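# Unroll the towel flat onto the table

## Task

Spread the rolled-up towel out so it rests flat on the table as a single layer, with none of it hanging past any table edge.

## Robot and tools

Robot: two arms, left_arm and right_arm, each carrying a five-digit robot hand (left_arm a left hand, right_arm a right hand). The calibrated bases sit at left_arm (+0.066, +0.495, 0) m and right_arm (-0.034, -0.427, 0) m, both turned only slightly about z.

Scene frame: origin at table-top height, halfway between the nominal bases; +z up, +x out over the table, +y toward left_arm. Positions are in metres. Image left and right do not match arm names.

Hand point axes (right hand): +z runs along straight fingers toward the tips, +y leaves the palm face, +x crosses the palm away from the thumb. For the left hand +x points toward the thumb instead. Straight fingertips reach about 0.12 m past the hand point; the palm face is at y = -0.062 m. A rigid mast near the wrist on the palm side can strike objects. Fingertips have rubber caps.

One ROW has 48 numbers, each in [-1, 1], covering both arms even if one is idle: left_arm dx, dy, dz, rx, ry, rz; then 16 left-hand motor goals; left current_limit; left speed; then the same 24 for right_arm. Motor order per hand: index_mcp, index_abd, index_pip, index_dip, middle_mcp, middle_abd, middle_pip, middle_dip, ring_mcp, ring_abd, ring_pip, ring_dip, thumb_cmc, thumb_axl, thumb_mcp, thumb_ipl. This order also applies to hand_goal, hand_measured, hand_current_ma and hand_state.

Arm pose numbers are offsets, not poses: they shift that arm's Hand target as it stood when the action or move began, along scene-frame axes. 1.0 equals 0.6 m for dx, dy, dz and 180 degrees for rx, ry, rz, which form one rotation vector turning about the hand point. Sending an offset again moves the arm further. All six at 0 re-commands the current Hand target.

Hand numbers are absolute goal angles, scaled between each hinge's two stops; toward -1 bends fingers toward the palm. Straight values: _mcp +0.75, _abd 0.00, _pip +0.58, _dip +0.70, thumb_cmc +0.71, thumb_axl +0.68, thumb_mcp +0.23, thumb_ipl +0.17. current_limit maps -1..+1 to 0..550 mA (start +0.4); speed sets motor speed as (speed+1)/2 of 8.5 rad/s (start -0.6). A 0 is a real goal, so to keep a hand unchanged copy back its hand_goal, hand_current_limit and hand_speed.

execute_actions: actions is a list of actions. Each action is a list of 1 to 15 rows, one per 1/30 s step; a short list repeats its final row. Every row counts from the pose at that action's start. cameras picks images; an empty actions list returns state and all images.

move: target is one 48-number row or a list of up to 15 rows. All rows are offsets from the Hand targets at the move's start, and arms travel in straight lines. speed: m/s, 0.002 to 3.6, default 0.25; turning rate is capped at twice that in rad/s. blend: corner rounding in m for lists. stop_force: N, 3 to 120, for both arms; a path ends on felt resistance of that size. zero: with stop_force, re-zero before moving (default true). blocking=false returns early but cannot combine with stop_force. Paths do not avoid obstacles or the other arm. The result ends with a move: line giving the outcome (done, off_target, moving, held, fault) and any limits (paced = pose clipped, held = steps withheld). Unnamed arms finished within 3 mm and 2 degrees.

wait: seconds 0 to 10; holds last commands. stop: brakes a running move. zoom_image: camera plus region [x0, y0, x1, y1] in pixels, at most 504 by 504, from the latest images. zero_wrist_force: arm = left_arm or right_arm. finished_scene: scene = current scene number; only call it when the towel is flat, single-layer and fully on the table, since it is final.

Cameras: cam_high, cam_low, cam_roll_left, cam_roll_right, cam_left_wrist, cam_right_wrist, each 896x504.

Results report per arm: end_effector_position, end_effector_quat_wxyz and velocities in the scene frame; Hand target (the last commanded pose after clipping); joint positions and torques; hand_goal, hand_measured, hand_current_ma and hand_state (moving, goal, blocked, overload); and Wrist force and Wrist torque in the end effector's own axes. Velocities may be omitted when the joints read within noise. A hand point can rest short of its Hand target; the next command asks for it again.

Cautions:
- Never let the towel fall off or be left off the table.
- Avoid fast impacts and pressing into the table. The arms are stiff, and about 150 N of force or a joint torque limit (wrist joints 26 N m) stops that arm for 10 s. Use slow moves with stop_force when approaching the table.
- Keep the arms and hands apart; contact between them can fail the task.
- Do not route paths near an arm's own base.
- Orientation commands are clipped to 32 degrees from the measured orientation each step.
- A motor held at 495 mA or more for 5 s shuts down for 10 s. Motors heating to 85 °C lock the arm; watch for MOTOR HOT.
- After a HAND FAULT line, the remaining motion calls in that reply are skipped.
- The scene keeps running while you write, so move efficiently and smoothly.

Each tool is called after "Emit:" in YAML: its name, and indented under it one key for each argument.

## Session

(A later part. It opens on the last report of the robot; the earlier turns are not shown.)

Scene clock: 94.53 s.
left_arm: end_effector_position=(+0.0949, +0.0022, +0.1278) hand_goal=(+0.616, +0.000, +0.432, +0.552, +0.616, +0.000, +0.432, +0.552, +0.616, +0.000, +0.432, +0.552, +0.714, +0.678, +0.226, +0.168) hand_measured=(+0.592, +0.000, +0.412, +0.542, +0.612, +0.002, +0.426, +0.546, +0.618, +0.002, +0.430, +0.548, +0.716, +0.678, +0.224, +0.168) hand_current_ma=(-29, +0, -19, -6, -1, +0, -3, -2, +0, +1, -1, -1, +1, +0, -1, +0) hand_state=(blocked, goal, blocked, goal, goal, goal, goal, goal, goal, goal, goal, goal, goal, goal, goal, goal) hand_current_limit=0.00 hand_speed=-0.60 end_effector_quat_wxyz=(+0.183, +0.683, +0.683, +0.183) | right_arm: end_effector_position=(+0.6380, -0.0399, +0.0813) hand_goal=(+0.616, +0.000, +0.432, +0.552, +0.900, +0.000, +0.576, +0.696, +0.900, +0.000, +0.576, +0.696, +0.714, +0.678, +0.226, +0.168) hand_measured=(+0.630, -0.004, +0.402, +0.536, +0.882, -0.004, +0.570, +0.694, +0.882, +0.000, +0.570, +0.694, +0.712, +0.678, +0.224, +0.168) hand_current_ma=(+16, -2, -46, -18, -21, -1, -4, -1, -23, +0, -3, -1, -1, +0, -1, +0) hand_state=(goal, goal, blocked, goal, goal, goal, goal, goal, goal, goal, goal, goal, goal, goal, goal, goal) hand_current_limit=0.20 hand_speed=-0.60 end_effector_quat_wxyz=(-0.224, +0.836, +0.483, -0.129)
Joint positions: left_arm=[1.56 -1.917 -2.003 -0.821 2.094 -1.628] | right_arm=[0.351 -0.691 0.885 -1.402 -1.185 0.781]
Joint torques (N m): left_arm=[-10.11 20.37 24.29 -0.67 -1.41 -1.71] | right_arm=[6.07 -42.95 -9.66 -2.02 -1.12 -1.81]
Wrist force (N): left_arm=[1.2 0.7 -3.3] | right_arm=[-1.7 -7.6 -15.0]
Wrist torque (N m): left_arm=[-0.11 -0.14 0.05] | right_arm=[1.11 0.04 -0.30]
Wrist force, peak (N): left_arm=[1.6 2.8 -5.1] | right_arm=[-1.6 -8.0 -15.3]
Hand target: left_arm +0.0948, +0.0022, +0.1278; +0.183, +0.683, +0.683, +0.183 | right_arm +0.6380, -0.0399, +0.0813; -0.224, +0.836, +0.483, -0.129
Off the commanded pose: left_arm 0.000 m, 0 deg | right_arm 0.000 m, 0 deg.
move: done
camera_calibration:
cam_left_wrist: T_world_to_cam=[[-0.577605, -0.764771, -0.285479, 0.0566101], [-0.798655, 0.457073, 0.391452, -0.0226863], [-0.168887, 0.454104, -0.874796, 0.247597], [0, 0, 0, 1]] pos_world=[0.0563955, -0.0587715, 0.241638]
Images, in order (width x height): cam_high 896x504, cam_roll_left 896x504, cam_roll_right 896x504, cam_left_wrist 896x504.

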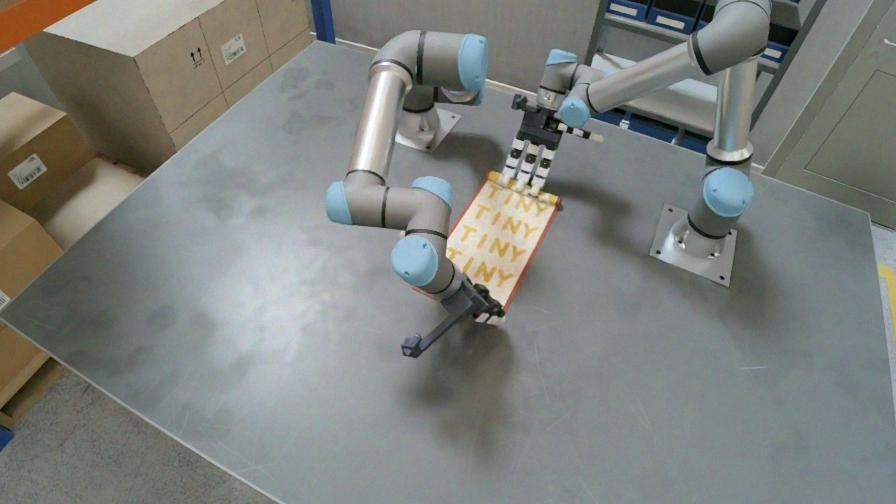

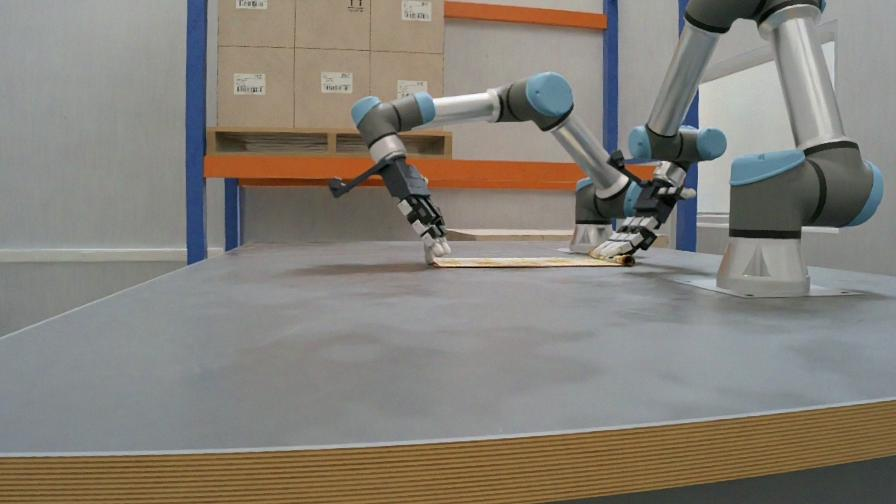

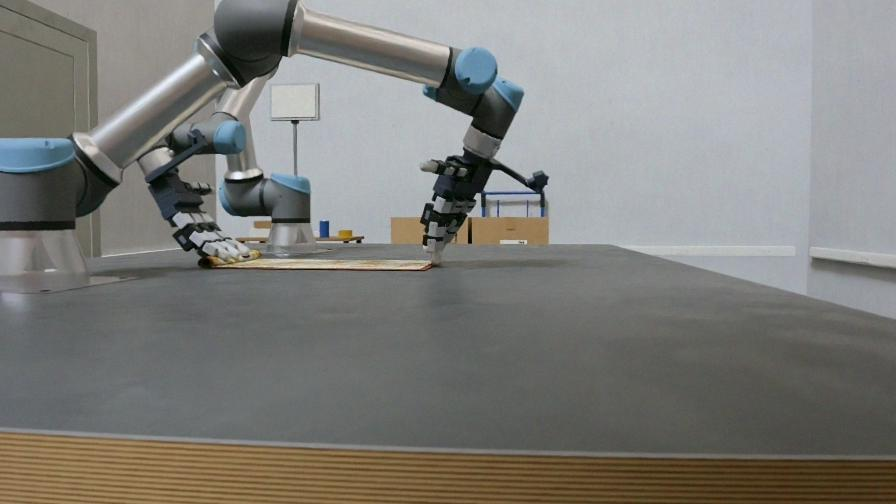

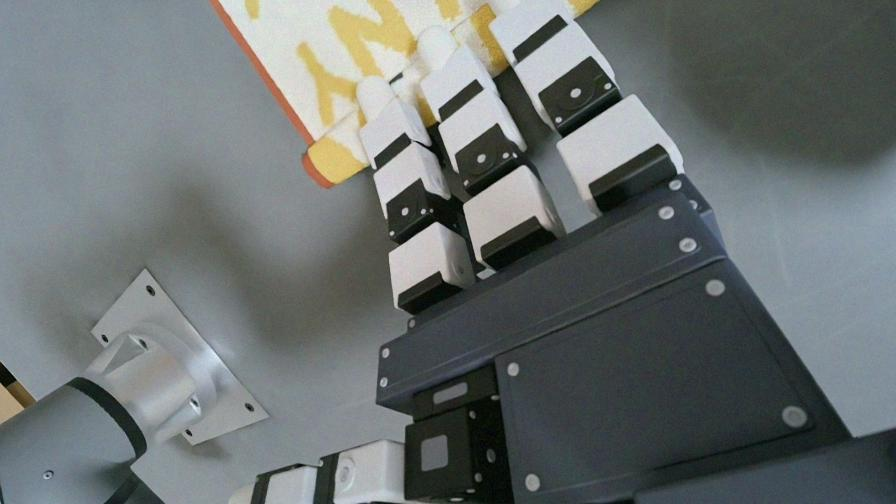

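Emit:
move:
  target:
    - [0,0,0.06,0,0,0,0.616,0,0.431,0.551,0.616,0,0.431,0.551,0.616,0,0.431,0.551,0.714,0.678,0.226,0.168,0.0,-0.6,0,0,0,0,0,0,0.616,0,0.431,0.551,0.9,0,0.576,0.696,0.9,0,0.576,0.696,0.714,0.678,0.226,0.168,0.2,-0.6]
    - [0.047,0,0.06,0,0,0,0.616,0,0.431,0.551,0.616,0,0.431,0.551,0.616,0,0.431,0.551,0.714,0.678,0.226,0.168,0.0,-0.6,0,0,0,0,0,0,0.616,0,0.431,0.551,0.9,0,0.576,0.696,0.9,0,0.576,0.696,0.714,0.678,0.226,0.168,0.2,-0.6]
    - [0.047,0,0.005,0,0,0,0.616,0,0.431,0.551,0.616,0,0.431,0.551,0.616,0,0.431,0.551,0.714,0.678,0.226,0.168,0.0,-0.6,0,0,0,0,0,0,0.616,0,0.431,0.551,0.9,0,0.576,0.696,0.9,0,0.576,0.696,0.714,0.678,0.226,0.168,0.2,-0.6]
    - [-0.055,0,0.0,0,0,0,0.616,0,0.431,0.551,0.616,0,0.431,0.551,0.616,0,0.431,0.551,0.714,0.678,0.226,0.168,0.0,-0.6,0,0,0,0,0,0,0.616,0,0.431,0.551,0.9,0,0.576,0.696,0.9,0,0.576,0.696,0.714,0.678,0.226,0.168,0.2,-0.6]
  speed: [0.15,0.15,0.08,0.06]
  blend: [0.01,0.01,0,0]
  cameras: ["cam_high","cam_roll_left","cam_left_wrist","cam_roll_right"]

Emit:
zoom_image:
  camera: "cam_roll_left"
  region: [565, 220, 685, 280]

Emit:
zoom_image:
  camera: "cam_high"
  region: [420, 160, 580, 290]

Scene clock: 97.83 s.
left_arm: end_effector_position=(+0.0620, +0.0022, +0.1278) hand_goal=(+0.616, +0.000, +0.432, +0.552, +0.616, +0.000, +0.432, +0.552, +0.616, +0.000, +0.432, +0.552, +0.714, +0.678, +0.226, +0.168) hand_measured=(+0.618, +0.000, +0.430, +0.550, +0.620, +0.002, +0.430, +0.550, +0.618, +0.002, +0.432, +0.550, +0.716, +0.678, +0.224, +0.168) hand_current_ma=(+0, +0, -1, -1, +1, +0, +0, -1, +1, +1, +0, -1, +1, +0, -1, +0) hand_state=(goal, goal, goal, goal, goal, goal, goal, goal, goal, goal, goal, goal, goal, goal, goal, goal) hand_current_limit=0.00 hand_speed=-0.60 end_effector_quat_wxyz=(+0.183, +0.683, +0.683, +0.183) | right_arm: end_effector_position=(+0.6380, -0.0399, +0.0813) hand_goal=(+0.616, +0.000, +0.432, +0.552, +0.900, +0.000, +0.576, +0.696, +0.900, +0.000, +0.576, +0.696, +0.714, +0.678, +0.226, +0.168) hand_measured=(+0.630, -0.004, +0.402, +0.536, +0.882, -0.004, +0.570, +0.694, +0.882, +0.000, +0.570, +0.694, +0.712, +0.678, +0.224, +0.168) hand_current_ma=(+16, -2, -46, -18, -21, -1, -4, -1, -23, +0, -3, -1, -1, +0, -1, +0) hand_state=(goal, goal, blocked, goal, goal, goal, goal, goal, goal, goal, goal, goal, goal, goal, goal, goal) hand_current_limit=0.20 hand_speed=-0.60 end_effector_quat_wxyz=(-0.224, +0.836, +0.483, -0.129)
Joint positions: left_arm=[1.498 -1.931 -1.969 -0.876 2.091 -1.7] | right_arm=[0.351 -0.691 0.885 -1.402 -1.185 0.781]
Joint torques (N m): left_arm=[-10.34 22.33 25.87 -0.39 -1.26 -1.82] | right_arm=[5.8 -42.8 -9.97 -1.96 -1.04 -1.86]
Wrist force (N): left_arm=[1.1 0.0 -1.2] | right_arm=[-1.7 -7.9 -15.4]
Wrist torque (N m): left_arm=[-0.15 -0.17 0.05] | right_arm=[1.12 0.04 -0.30]
Wrist force, peak (N): left_arm=[1.2 0.7 -3.3] | right_arm=[-1.6 -7.9 -15.4]
Hand target: left_arm +0.0618, +0.0022, +0.1278; +0.183, +0.683, +0.683, +0.183 | right_arm +0.6380, -0.0399, +0.0813; -0.224, +0.836, +0.483, -0.129
Off the commanded pose: left_arm 0.000 m, 0 deg | right_arm 0.000 m, 0 deg.
move: done
camera_calibration:
cam_left_wrist: T_world_to_cam=[[-0.577605, -0.764771, -0.285479, 0.0375491], [-0.798655, 0.457073, 0.391452, -0.0490419], [-0.168887, 0.454104, -0.874796, 0.242023], [0, 0, 0, 1]] pos_world=[0.0233955, -0.0587715, 0.241638]
Images, in order (width x height): cam_high 896x504, cam_roll_left 896x504, cam_roll_right 896x504, cam_left_wrist 896x504.

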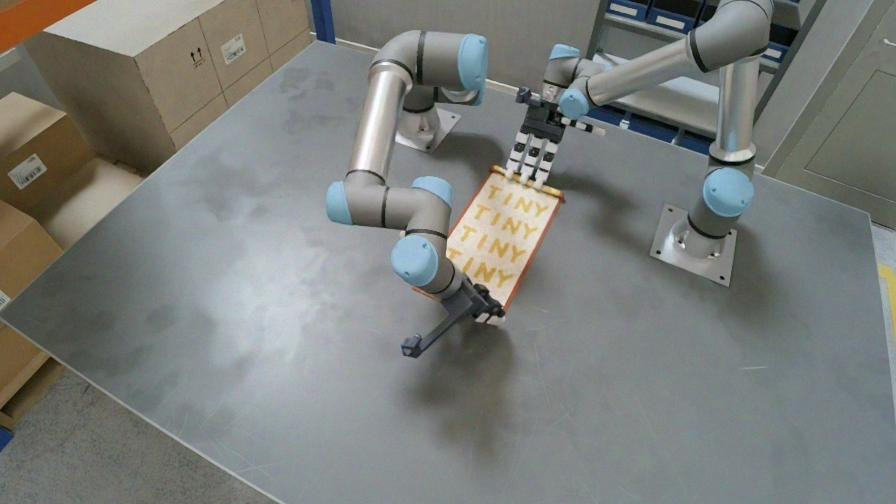

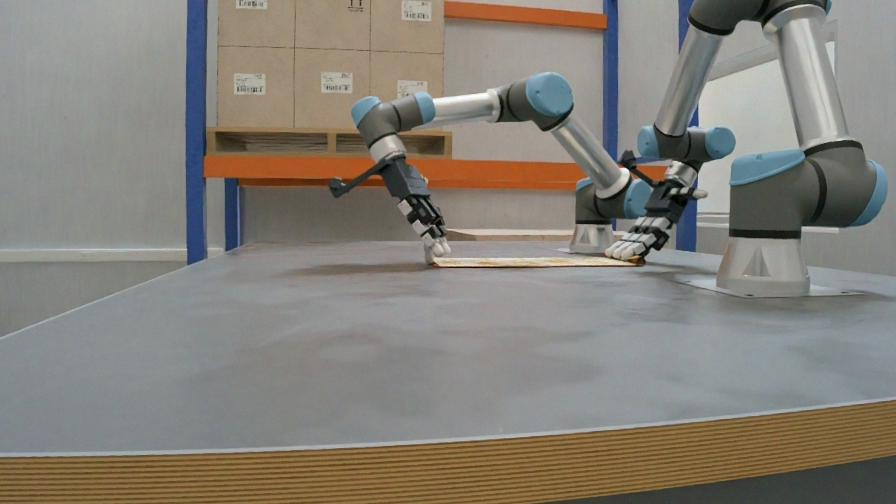

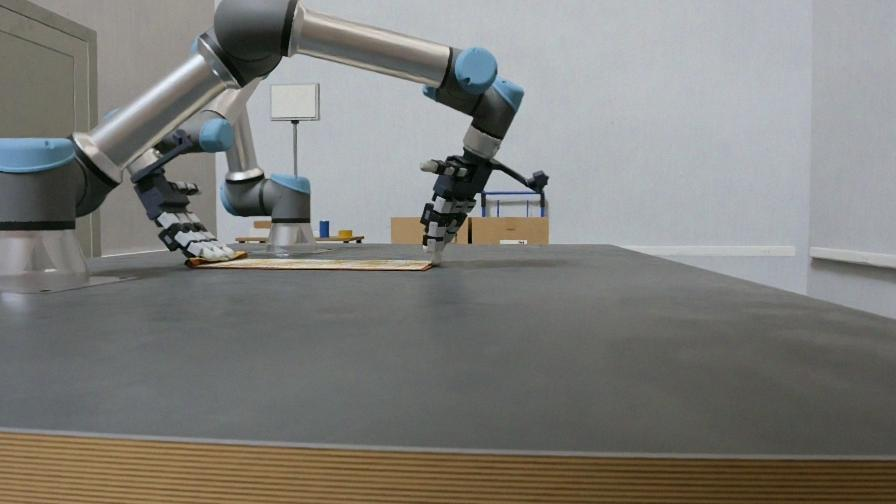

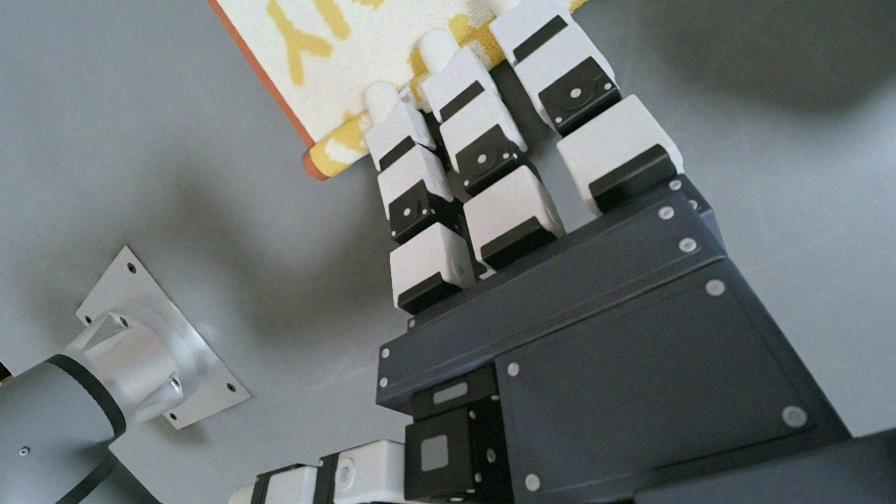

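Scaled by 4.200 from the camera's 896x504 image, which has a finer 1280x720 frame.

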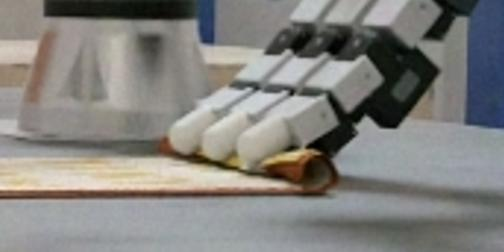

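Scaled by 3.150 from the camera's 896x504 image, which has a finer 1280x720 frame.

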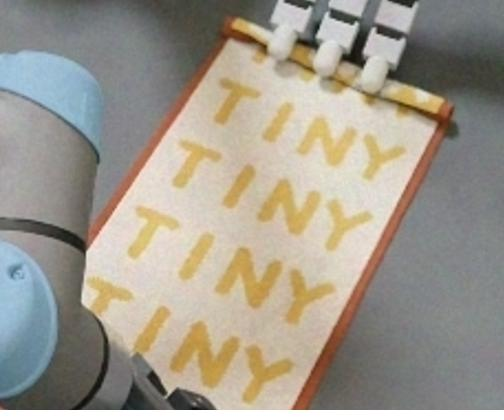

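Emit:
move:
  target:
    - [0,0,0.06,0,0,0,0.616,0,0.431,0.551,0.616,0,0.431,0.551,0.616,0,0.431,0.551,0.714,0.678,0.226,0.168,0.0,-0.6,0,0,0,0,0,0,0.616,0,0.431,0.551,0.9,0,0.576,0.696,0.9,0,0.576,0.696,0.714,0.678,0.226,0.168,0.2,-0.6]
    - [0.05,0,0.06,0,0,0,0.616,0,0.431,0.551,0.616,0,0.431,0.551,0.616,0,0.431,0.551,0.714,0.678,0.226,0.168,0.0,-0.6,0,0,0,0,0,0,0.616,0,0.431,0.551,0.9,0,0.576,0.696,0.9,0,0.576,0.696,0.714,0.678,0.226,0.168,0.2,-0.6]
    - [0.05,0,0.003,0,0,0,0.616,0,0.431,0.551,0.616,0,0.431,0.551,0.616,0,0.431,0.551,0.714,0.678,0.226,0.168,0.0,-0.6,0,0,0,0,0,0,0.616,0,0.431,0.551,0.9,0,0.576,0.696,0.9,0,0.576,0.696,0.714,0.678,0.226,0.168,0.2,-0.6]
    - [-0.055,0,-0.002,0,0,0,0.616,0,0.431,0.551,0.616,0,0.431,0.551,0.616,0,0.431,0.551,0.714,0.678,0.226,0.168,0.0,-0.6,0,0,0,0,0,0,0.616,0,0.431,0.551,0.9,0,0.576,0.696,0.9,0,0.576,0.696,0.714,0.678,0.226,0.168,0.2,-0.6]
  speed: [0.15,0.15,0.08,0.06]
  blend: [0.01,0.01,0,0]
  cameras: ["cam_high","cam_roll_left","cam_left_wrist","cam_roll_right"]

Emit:
zoom_image:
  camera: "cam_roll_left"
  region: [565, 220, 685, 280]

Emit:
zoom_image:
  camera: "cam_high"
  region: [420, 150, 580, 280]

Scene clock: 101.20 s.
left_arm: end_effector_position=(+0.0290, +0.0022, +0.1266) hand_goal=(+0.616, +0.000, +0.432, +0.552, +0.616, +0.000, +0.432, +0.552, +0.616, +0.000, +0.432, +0.552, +0.714, +0.678, +0.226, +0.168) hand_measured=(+0.620, +0.000, +0.430, +0.550, +0.620, +0.002, +0.432, +0.550, +0.620, +0.002, +0.432, +0.550, +0.716, +0.678, +0.224, +0.168) hand_current_ma=(+1, +0, +0, -1, +2, +0, +0, -1, +1, +1, +0, -1, +1, +0, -1, +0) hand_state=(goal, goal, goal, goal, goal, goal, goal, goal, goal, goal, goal, goal, goal, goal, goal, goal) hand_current_limit=0.00 hand_speed=-0.60 end_effector_quat_wxyz=(+0.183, +0.683, +0.683, +0.183) | right_arm: end_effector_position=(+0.6380, -0.0399, +0.0813) hand_goal=(+0.616, +0.000, +0.432, +0.552, +0.900, +0.000, +0.576, +0.696, +0.900, +0.000, +0.576, +0.696, +0.714, +0.678, +0.226, +0.168) hand_measured=(+0.630, -0.004, +0.402, +0.536, +0.882, -0.004, +0.570, +0.694, +0.882, +0.000, +0.570, +0.694, +0.712, +0.678, +0.224, +0.168) hand_current_ma=(+16, -2, -46, -18, -21, -1, -4, -1, -23, +0, -3, -1, -1, +0, -1, +0) hand_state=(goal, goal, blocked, goal, goal, goal, goal, goal, goal, goal, goal, goal, goal, goal, goal, goal) hand_current_limit=0.20 hand_speed=-0.60 end_effector_quat_wxyz=(-0.224, +0.836, +0.483, -0.129)
Joint positions: left_arm=[1.438 -1.951 -1.93 -0.929 2.086 -1.769] | right_arm=[0.351 -0.691 0.885 -1.402 -1.185 0.781]
Joint torques (N m): left_arm=[-10.95 22.97 28.2 -0.68 -1.15 -1.57] | right_arm=[5.78 -43.37 -10.15 -1.95 -0.9 -1.76]
Wrist force (N): left_arm=[1.0 -0.4 -1.1] | right_arm=[-1.7 -7.8 -15.4]
Wrist torque (N m): left_arm=[-0.12 -0.19 0.07] | right_arm=[1.13 0.04 -0.28]
Wrist force, peak (N): left_arm=[1.0 -1.0 -1.9] | right_arm=[-1.8 -7.9 -15.4]
Hand target: left_arm +0.0288, +0.0022, +0.1266; +0.183, +0.683, +0.683, +0.183 | right_arm +0.6380, -0.0399, +0.0813; -0.224, +0.836, +0.483, -0.129
Off the commanded pose: left_arm 0.000 m, 0 deg | right_arm 0.000 m, 0 deg.
move: done
camera_calibration:
cam_left_wrist: T_world_to_cam=[[-0.577605, -0.764771, -0.285479, 0.0181456], [-0.798655, 0.457073, 0.391452, -0.0749278], [-0.168887, 0.454104, -0.874796, 0.2354], [0, 0, 0, 1]] pos_world=[-0.00960453, -0.0587715, 0.240438]
Images, in order (width x height): cam_high 896x504, cam_roll_left 896x504, cam_roll_right 896x504, cam_left_wrist 896x504.

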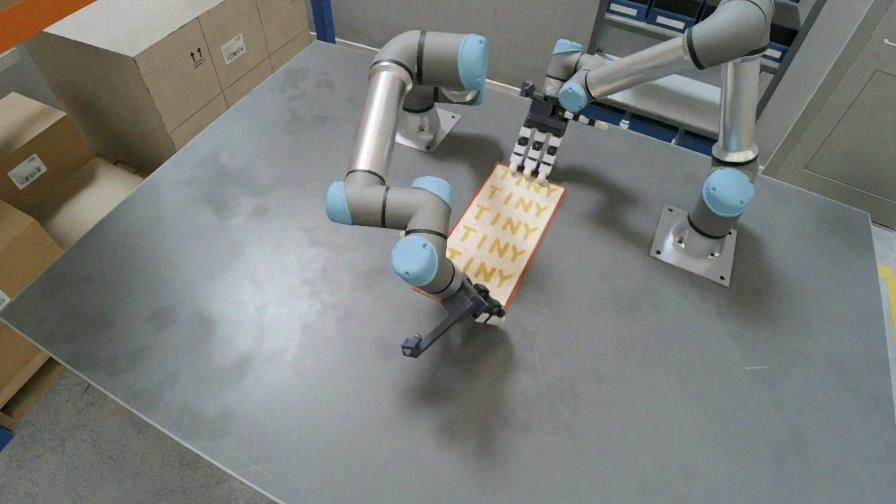

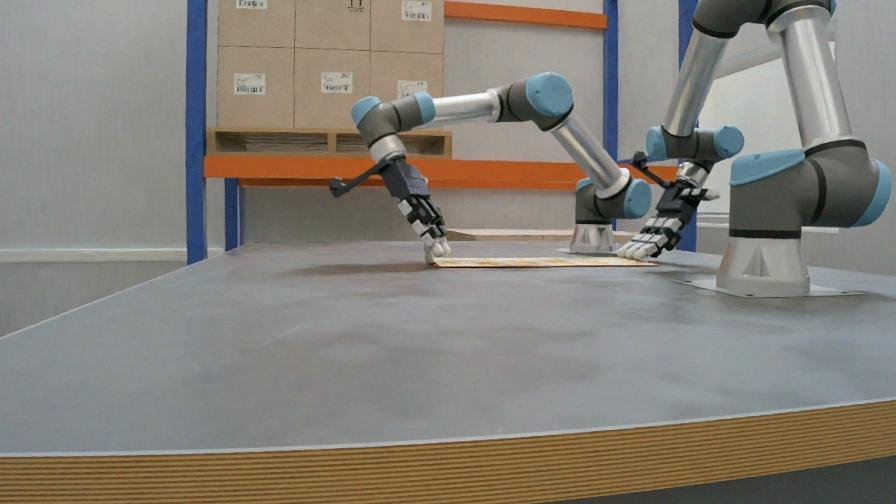

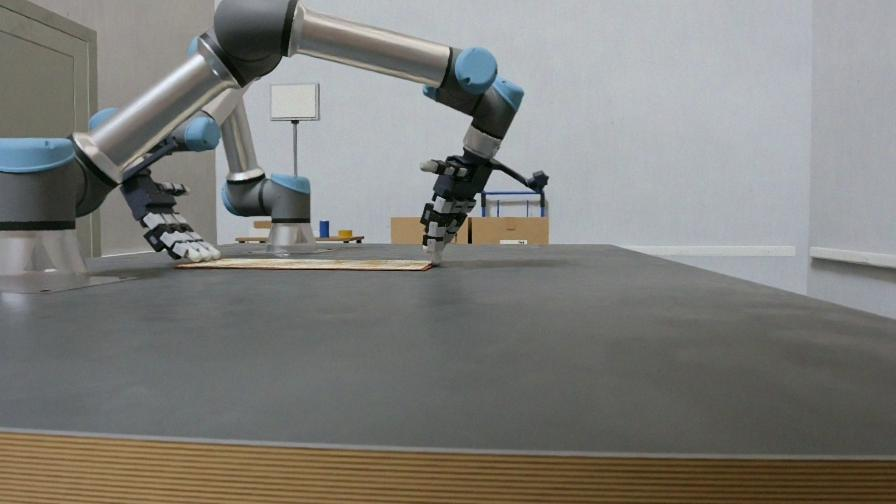

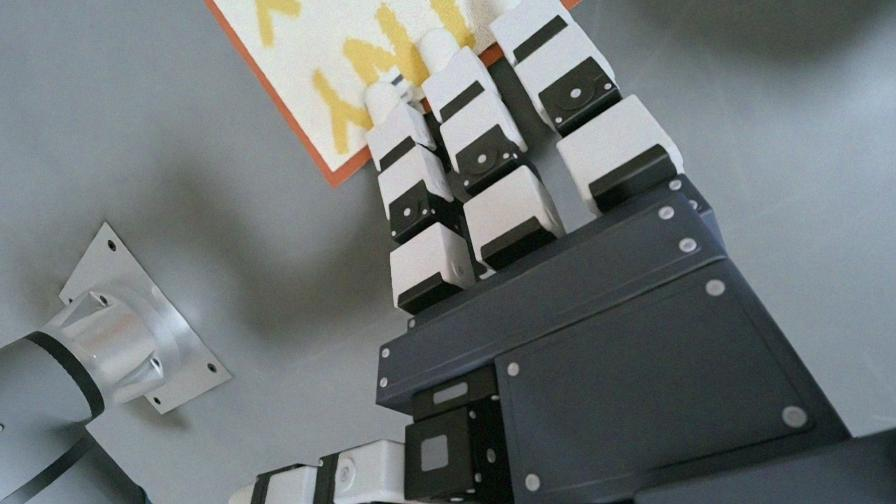

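Scaled by 4.200 from the camera's 896x504 image, which has a finer 1280x720 frame.

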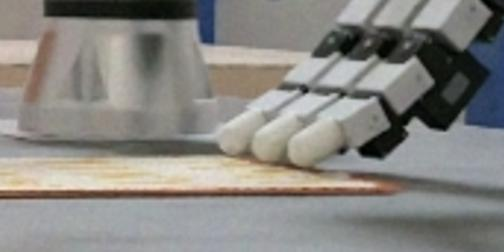

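Scaled by 3.150 from the camera's 896x504 image, which has a finer 1280x720 frame.

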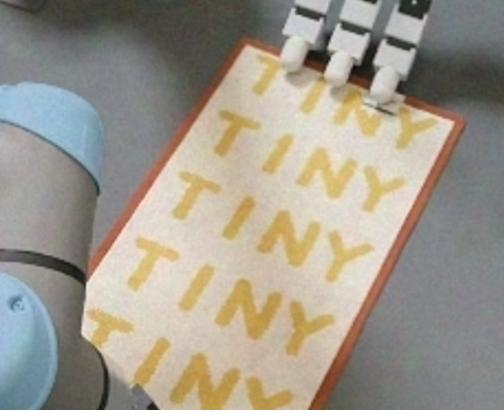

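Emit:
move:
  target:
    - [0,0,0.13,0,0,0,0.616,0,0.431,0.551,0.616,0,0.431,0.551,0.616,0,0.431,0.551,0.714,0.678,0.226,0.168,0.0,-0.6,0,0,0.1,0,0,0,0.616,0,0.431,0.551,0.9,0,0.576,0.696,0.9,0,0.576,0.696,0.714,0.678,0.226,0.168,0.2,-0.6]
    - [0,0.2,0.2,0,0,0,0.616,0,0.431,0.551,0.616,0,0.431,0.551,0.616,0,0.431,0.551,0.714,0.678,0.226,0.168,0.0,-0.6,0.1,-0.4,0.25,0,0,0,0.616,0,0.431,0.551,0.9,0,0.576,0.696,0.9,0,0.576,0.696,0.714,0.678,0.226,0.168,0.2,-0.6]
  speed: [0.1,0.3]
  blend: [0.02,0]
  cameras: ["all"]

Emit:
zoom_image:
  camera: "cam_high"
  region: [380, 140, 600, 350]

Emit:
zoom_image:
  camera: "cam_low"
  region: [250, 250, 550, 380]

Scene clock: 104.37 s.
left_arm: end_effector_position=(+0.0288, +0.1221, +0.2466) hand_goal=(+0.616, +0.000, +0.432, +0.552, +0.616, +0.000, +0.432, +0.552, +0.616, +0.000, +0.432, +0.552, +0.714, +0.678, +0.226, +0.168) hand_measured=(+0.620, +0.000, +0.430, +0.550, +0.620, +0.002, +0.432, +0.550, +0.620, +0.002, +0.432, +0.550, +0.716, +0.678, +0.224, +0.168) hand_current_ma=(+1, +0, +0, -1, +2, +0, +0, -1, +1, +1, +0, -1, +1, +0, -1, +0) hand_state=(goal, goal, goal, goal, goal, goal, goal, goal, goal, goal, goal, goal, goal, goal, goal, goal) hand_current_limit=0.00 hand_speed=-0.60 end_effector_quat_wxyz=(+0.183, +0.683, +0.683, +0.183) | right_arm: end_effector_position=(+0.6979, -0.2798, +0.2312) hand_goal=(+0.616, +0.000, +0.432, +0.552, +0.900, +0.000, +0.576, +0.696, +0.900, +0.000, +0.576, +0.696, +0.714, +0.678, +0.226, +0.168) hand_measured=(+0.614, -0.002, +0.428, +0.550, +0.884, -0.002, +0.570, +0.694, +0.882, +0.000, +0.570, +0.694, +0.712, +0.678, +0.224, +0.168) hand_current_ma=(-1, +0, -2, -1, -19, -1, -4, -1, -23, +0, -3, -1, -1, +0, -1, +0) hand_state=(goal, goal, goal, goal, goal, goal, goal, goal, goal, goal, goal, goal, goal, goal, goal, goal) hand_current_limit=0.20 hand_speed=-0.60 end_effector_quat_wxyz=(-0.224, +0.836, +0.483, -0.129)
Joint positions: left_arm=[1.39 -1.533 -2.062 -1.242 2.081 -1.824] | right_arm=[0.039 -0.773 0.627 -0.965 -1.311 0.479]
Joint torques (N m): left_arm=[-9.27 28.32 12.67 -0.92 -1.06 -1.28] | right_arm=[-6.88 -47.87 -33.02 0.26 -2.29 -1.47]
Wrist force (N): left_arm=[1.0 -0.5 -1.2] | right_arm=[-2.1 -1.0 -1.9]
Wrist torque (N m): left_arm=[-0.13 -0.20 0.06] | right_arm=[0.29 0.36 -0.33]
Wrist force, peak (N): left_arm=[1.7 -0.3 -1.4] | right_arm=[-1.8 -7.7 -15.6]
Hand target: left_arm +0.0288, +0.1222, +0.2466; +0.183, +0.683, +0.683, +0.183 | right_arm +0.6980, -0.2799, +0.2313; -0.224, +0.836, +0.483, -0.129
Off the commanded pose: left_arm 0.000 m, 0 deg | right_arm 0.000 m, 0 deg.
move: done
camera_calibration:
cam_left_wrist: T_world_to_cam=[[-0.577497, -0.764833, -0.285531, 0.144141], [-0.798733, 0.456969, 0.391414, -0.176812], [-0.168888, 0.454104, -0.874795, 0.285867], [0, 0, 0, 1]] pos_world=[-0.00970486, 0.0612286, 0.360438]
cam_right_wrist: T_world_to_cam=[[0.132499, -0.951469, -0.277762, -0.273824], [-0.309773, -0.305946, 0.900243, -0.123994], [-0.941533, -0.0332379, -0.335276, 0.859483], [0, 0, 0, 1]] pos_world=[0.807103, -0.269903, 0.323731]

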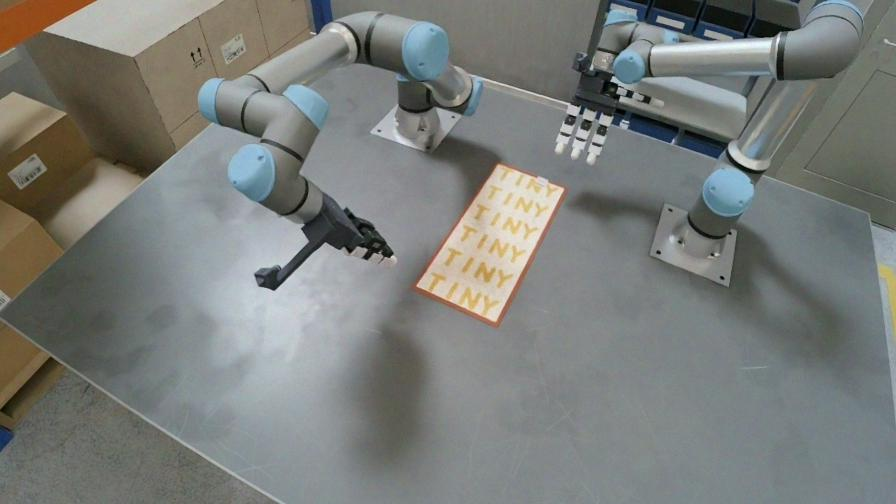

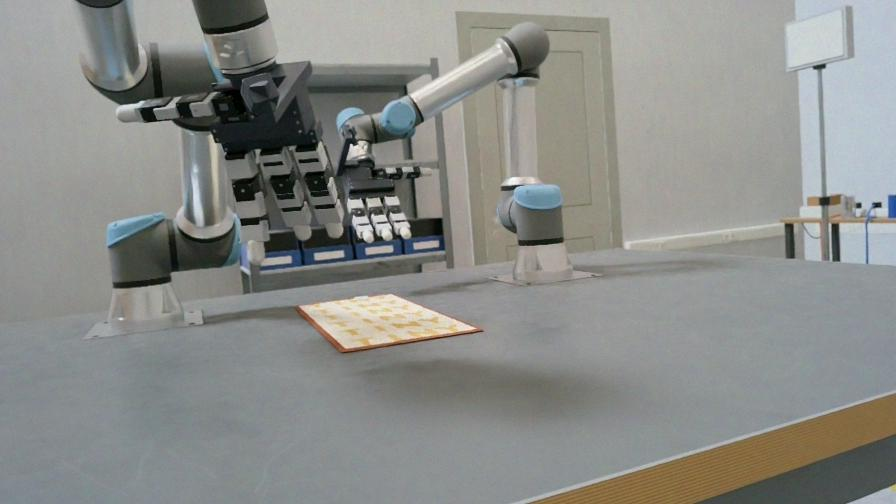

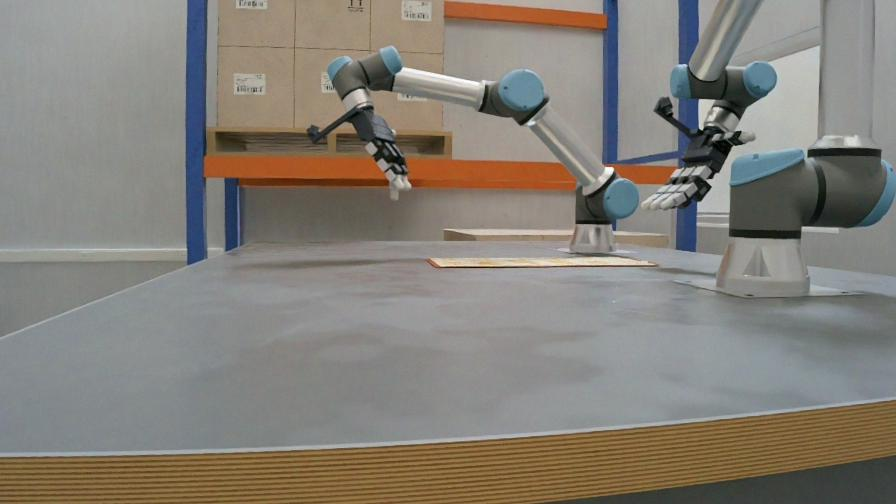

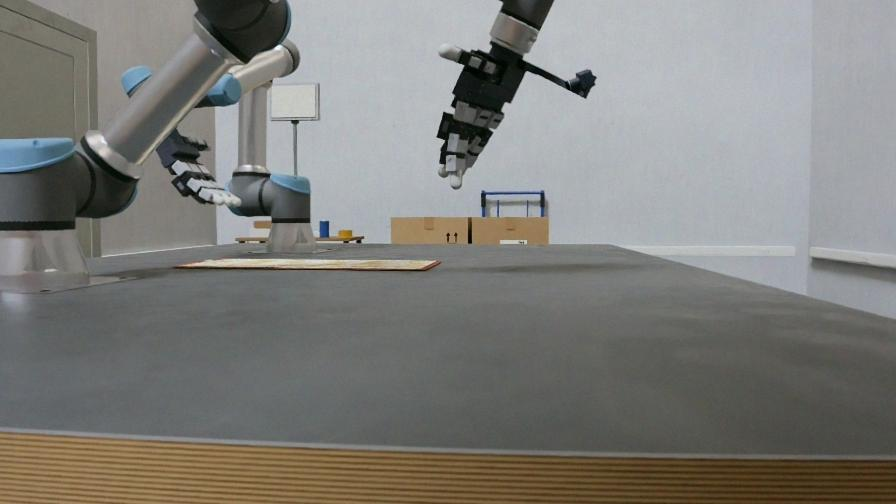

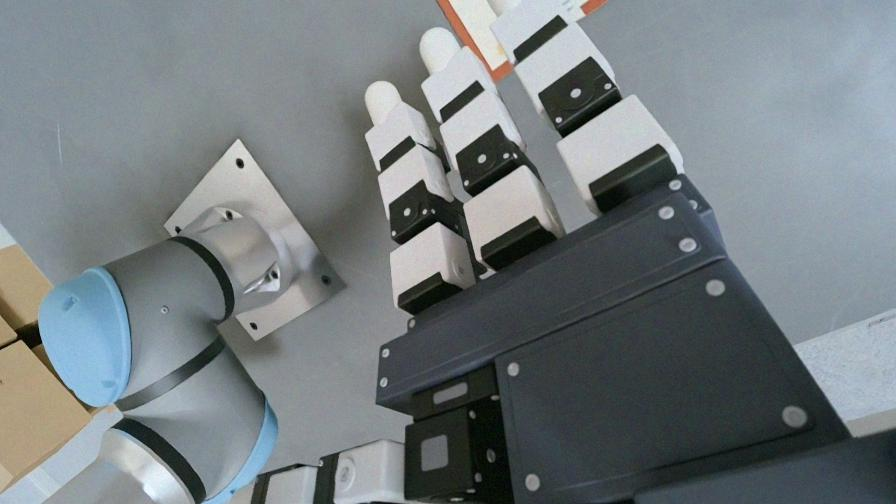

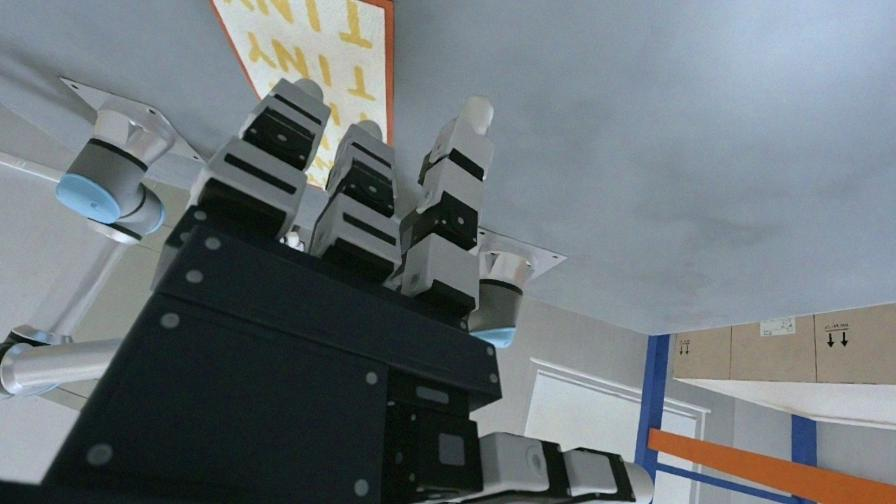

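Scaled by 2.291 from the camera's 896x504 image, which has a finer 1280x720 frame.

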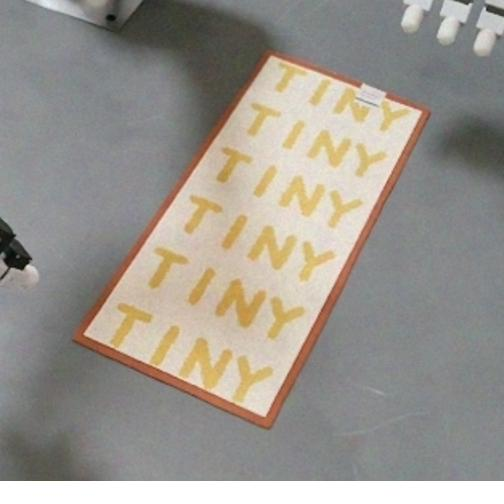

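Scaled by 1.680 from the camera's 896x504 image, which has a finer 1280x720 frame.

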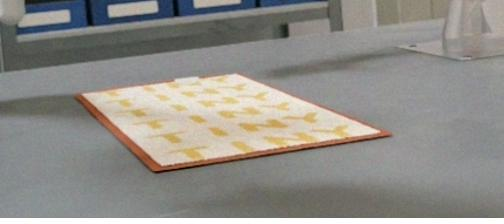

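Emit:
zoom_image:
  camera: "cam_roll_left"
  region: [420, 235, 680, 285]

Emit:
zoom_image:
  camera: "cam_roll_right"
  region: [160, 240, 450, 290]

Scaled by 1.938 from the camera's 896x504 image, which has a finer 1280x720 frame.

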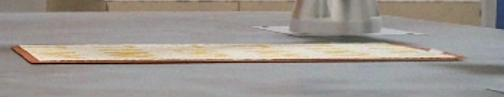

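Scaled by 1.738 from the camera's 896x504 image, which has a finer 1280x720 frame.

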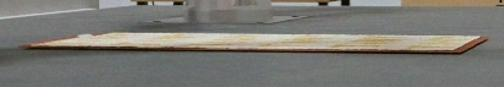

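Flat, one layer. Finish the scene.

Emit:
finished_scene:
  scene: 1

The scene is finished: the task was done.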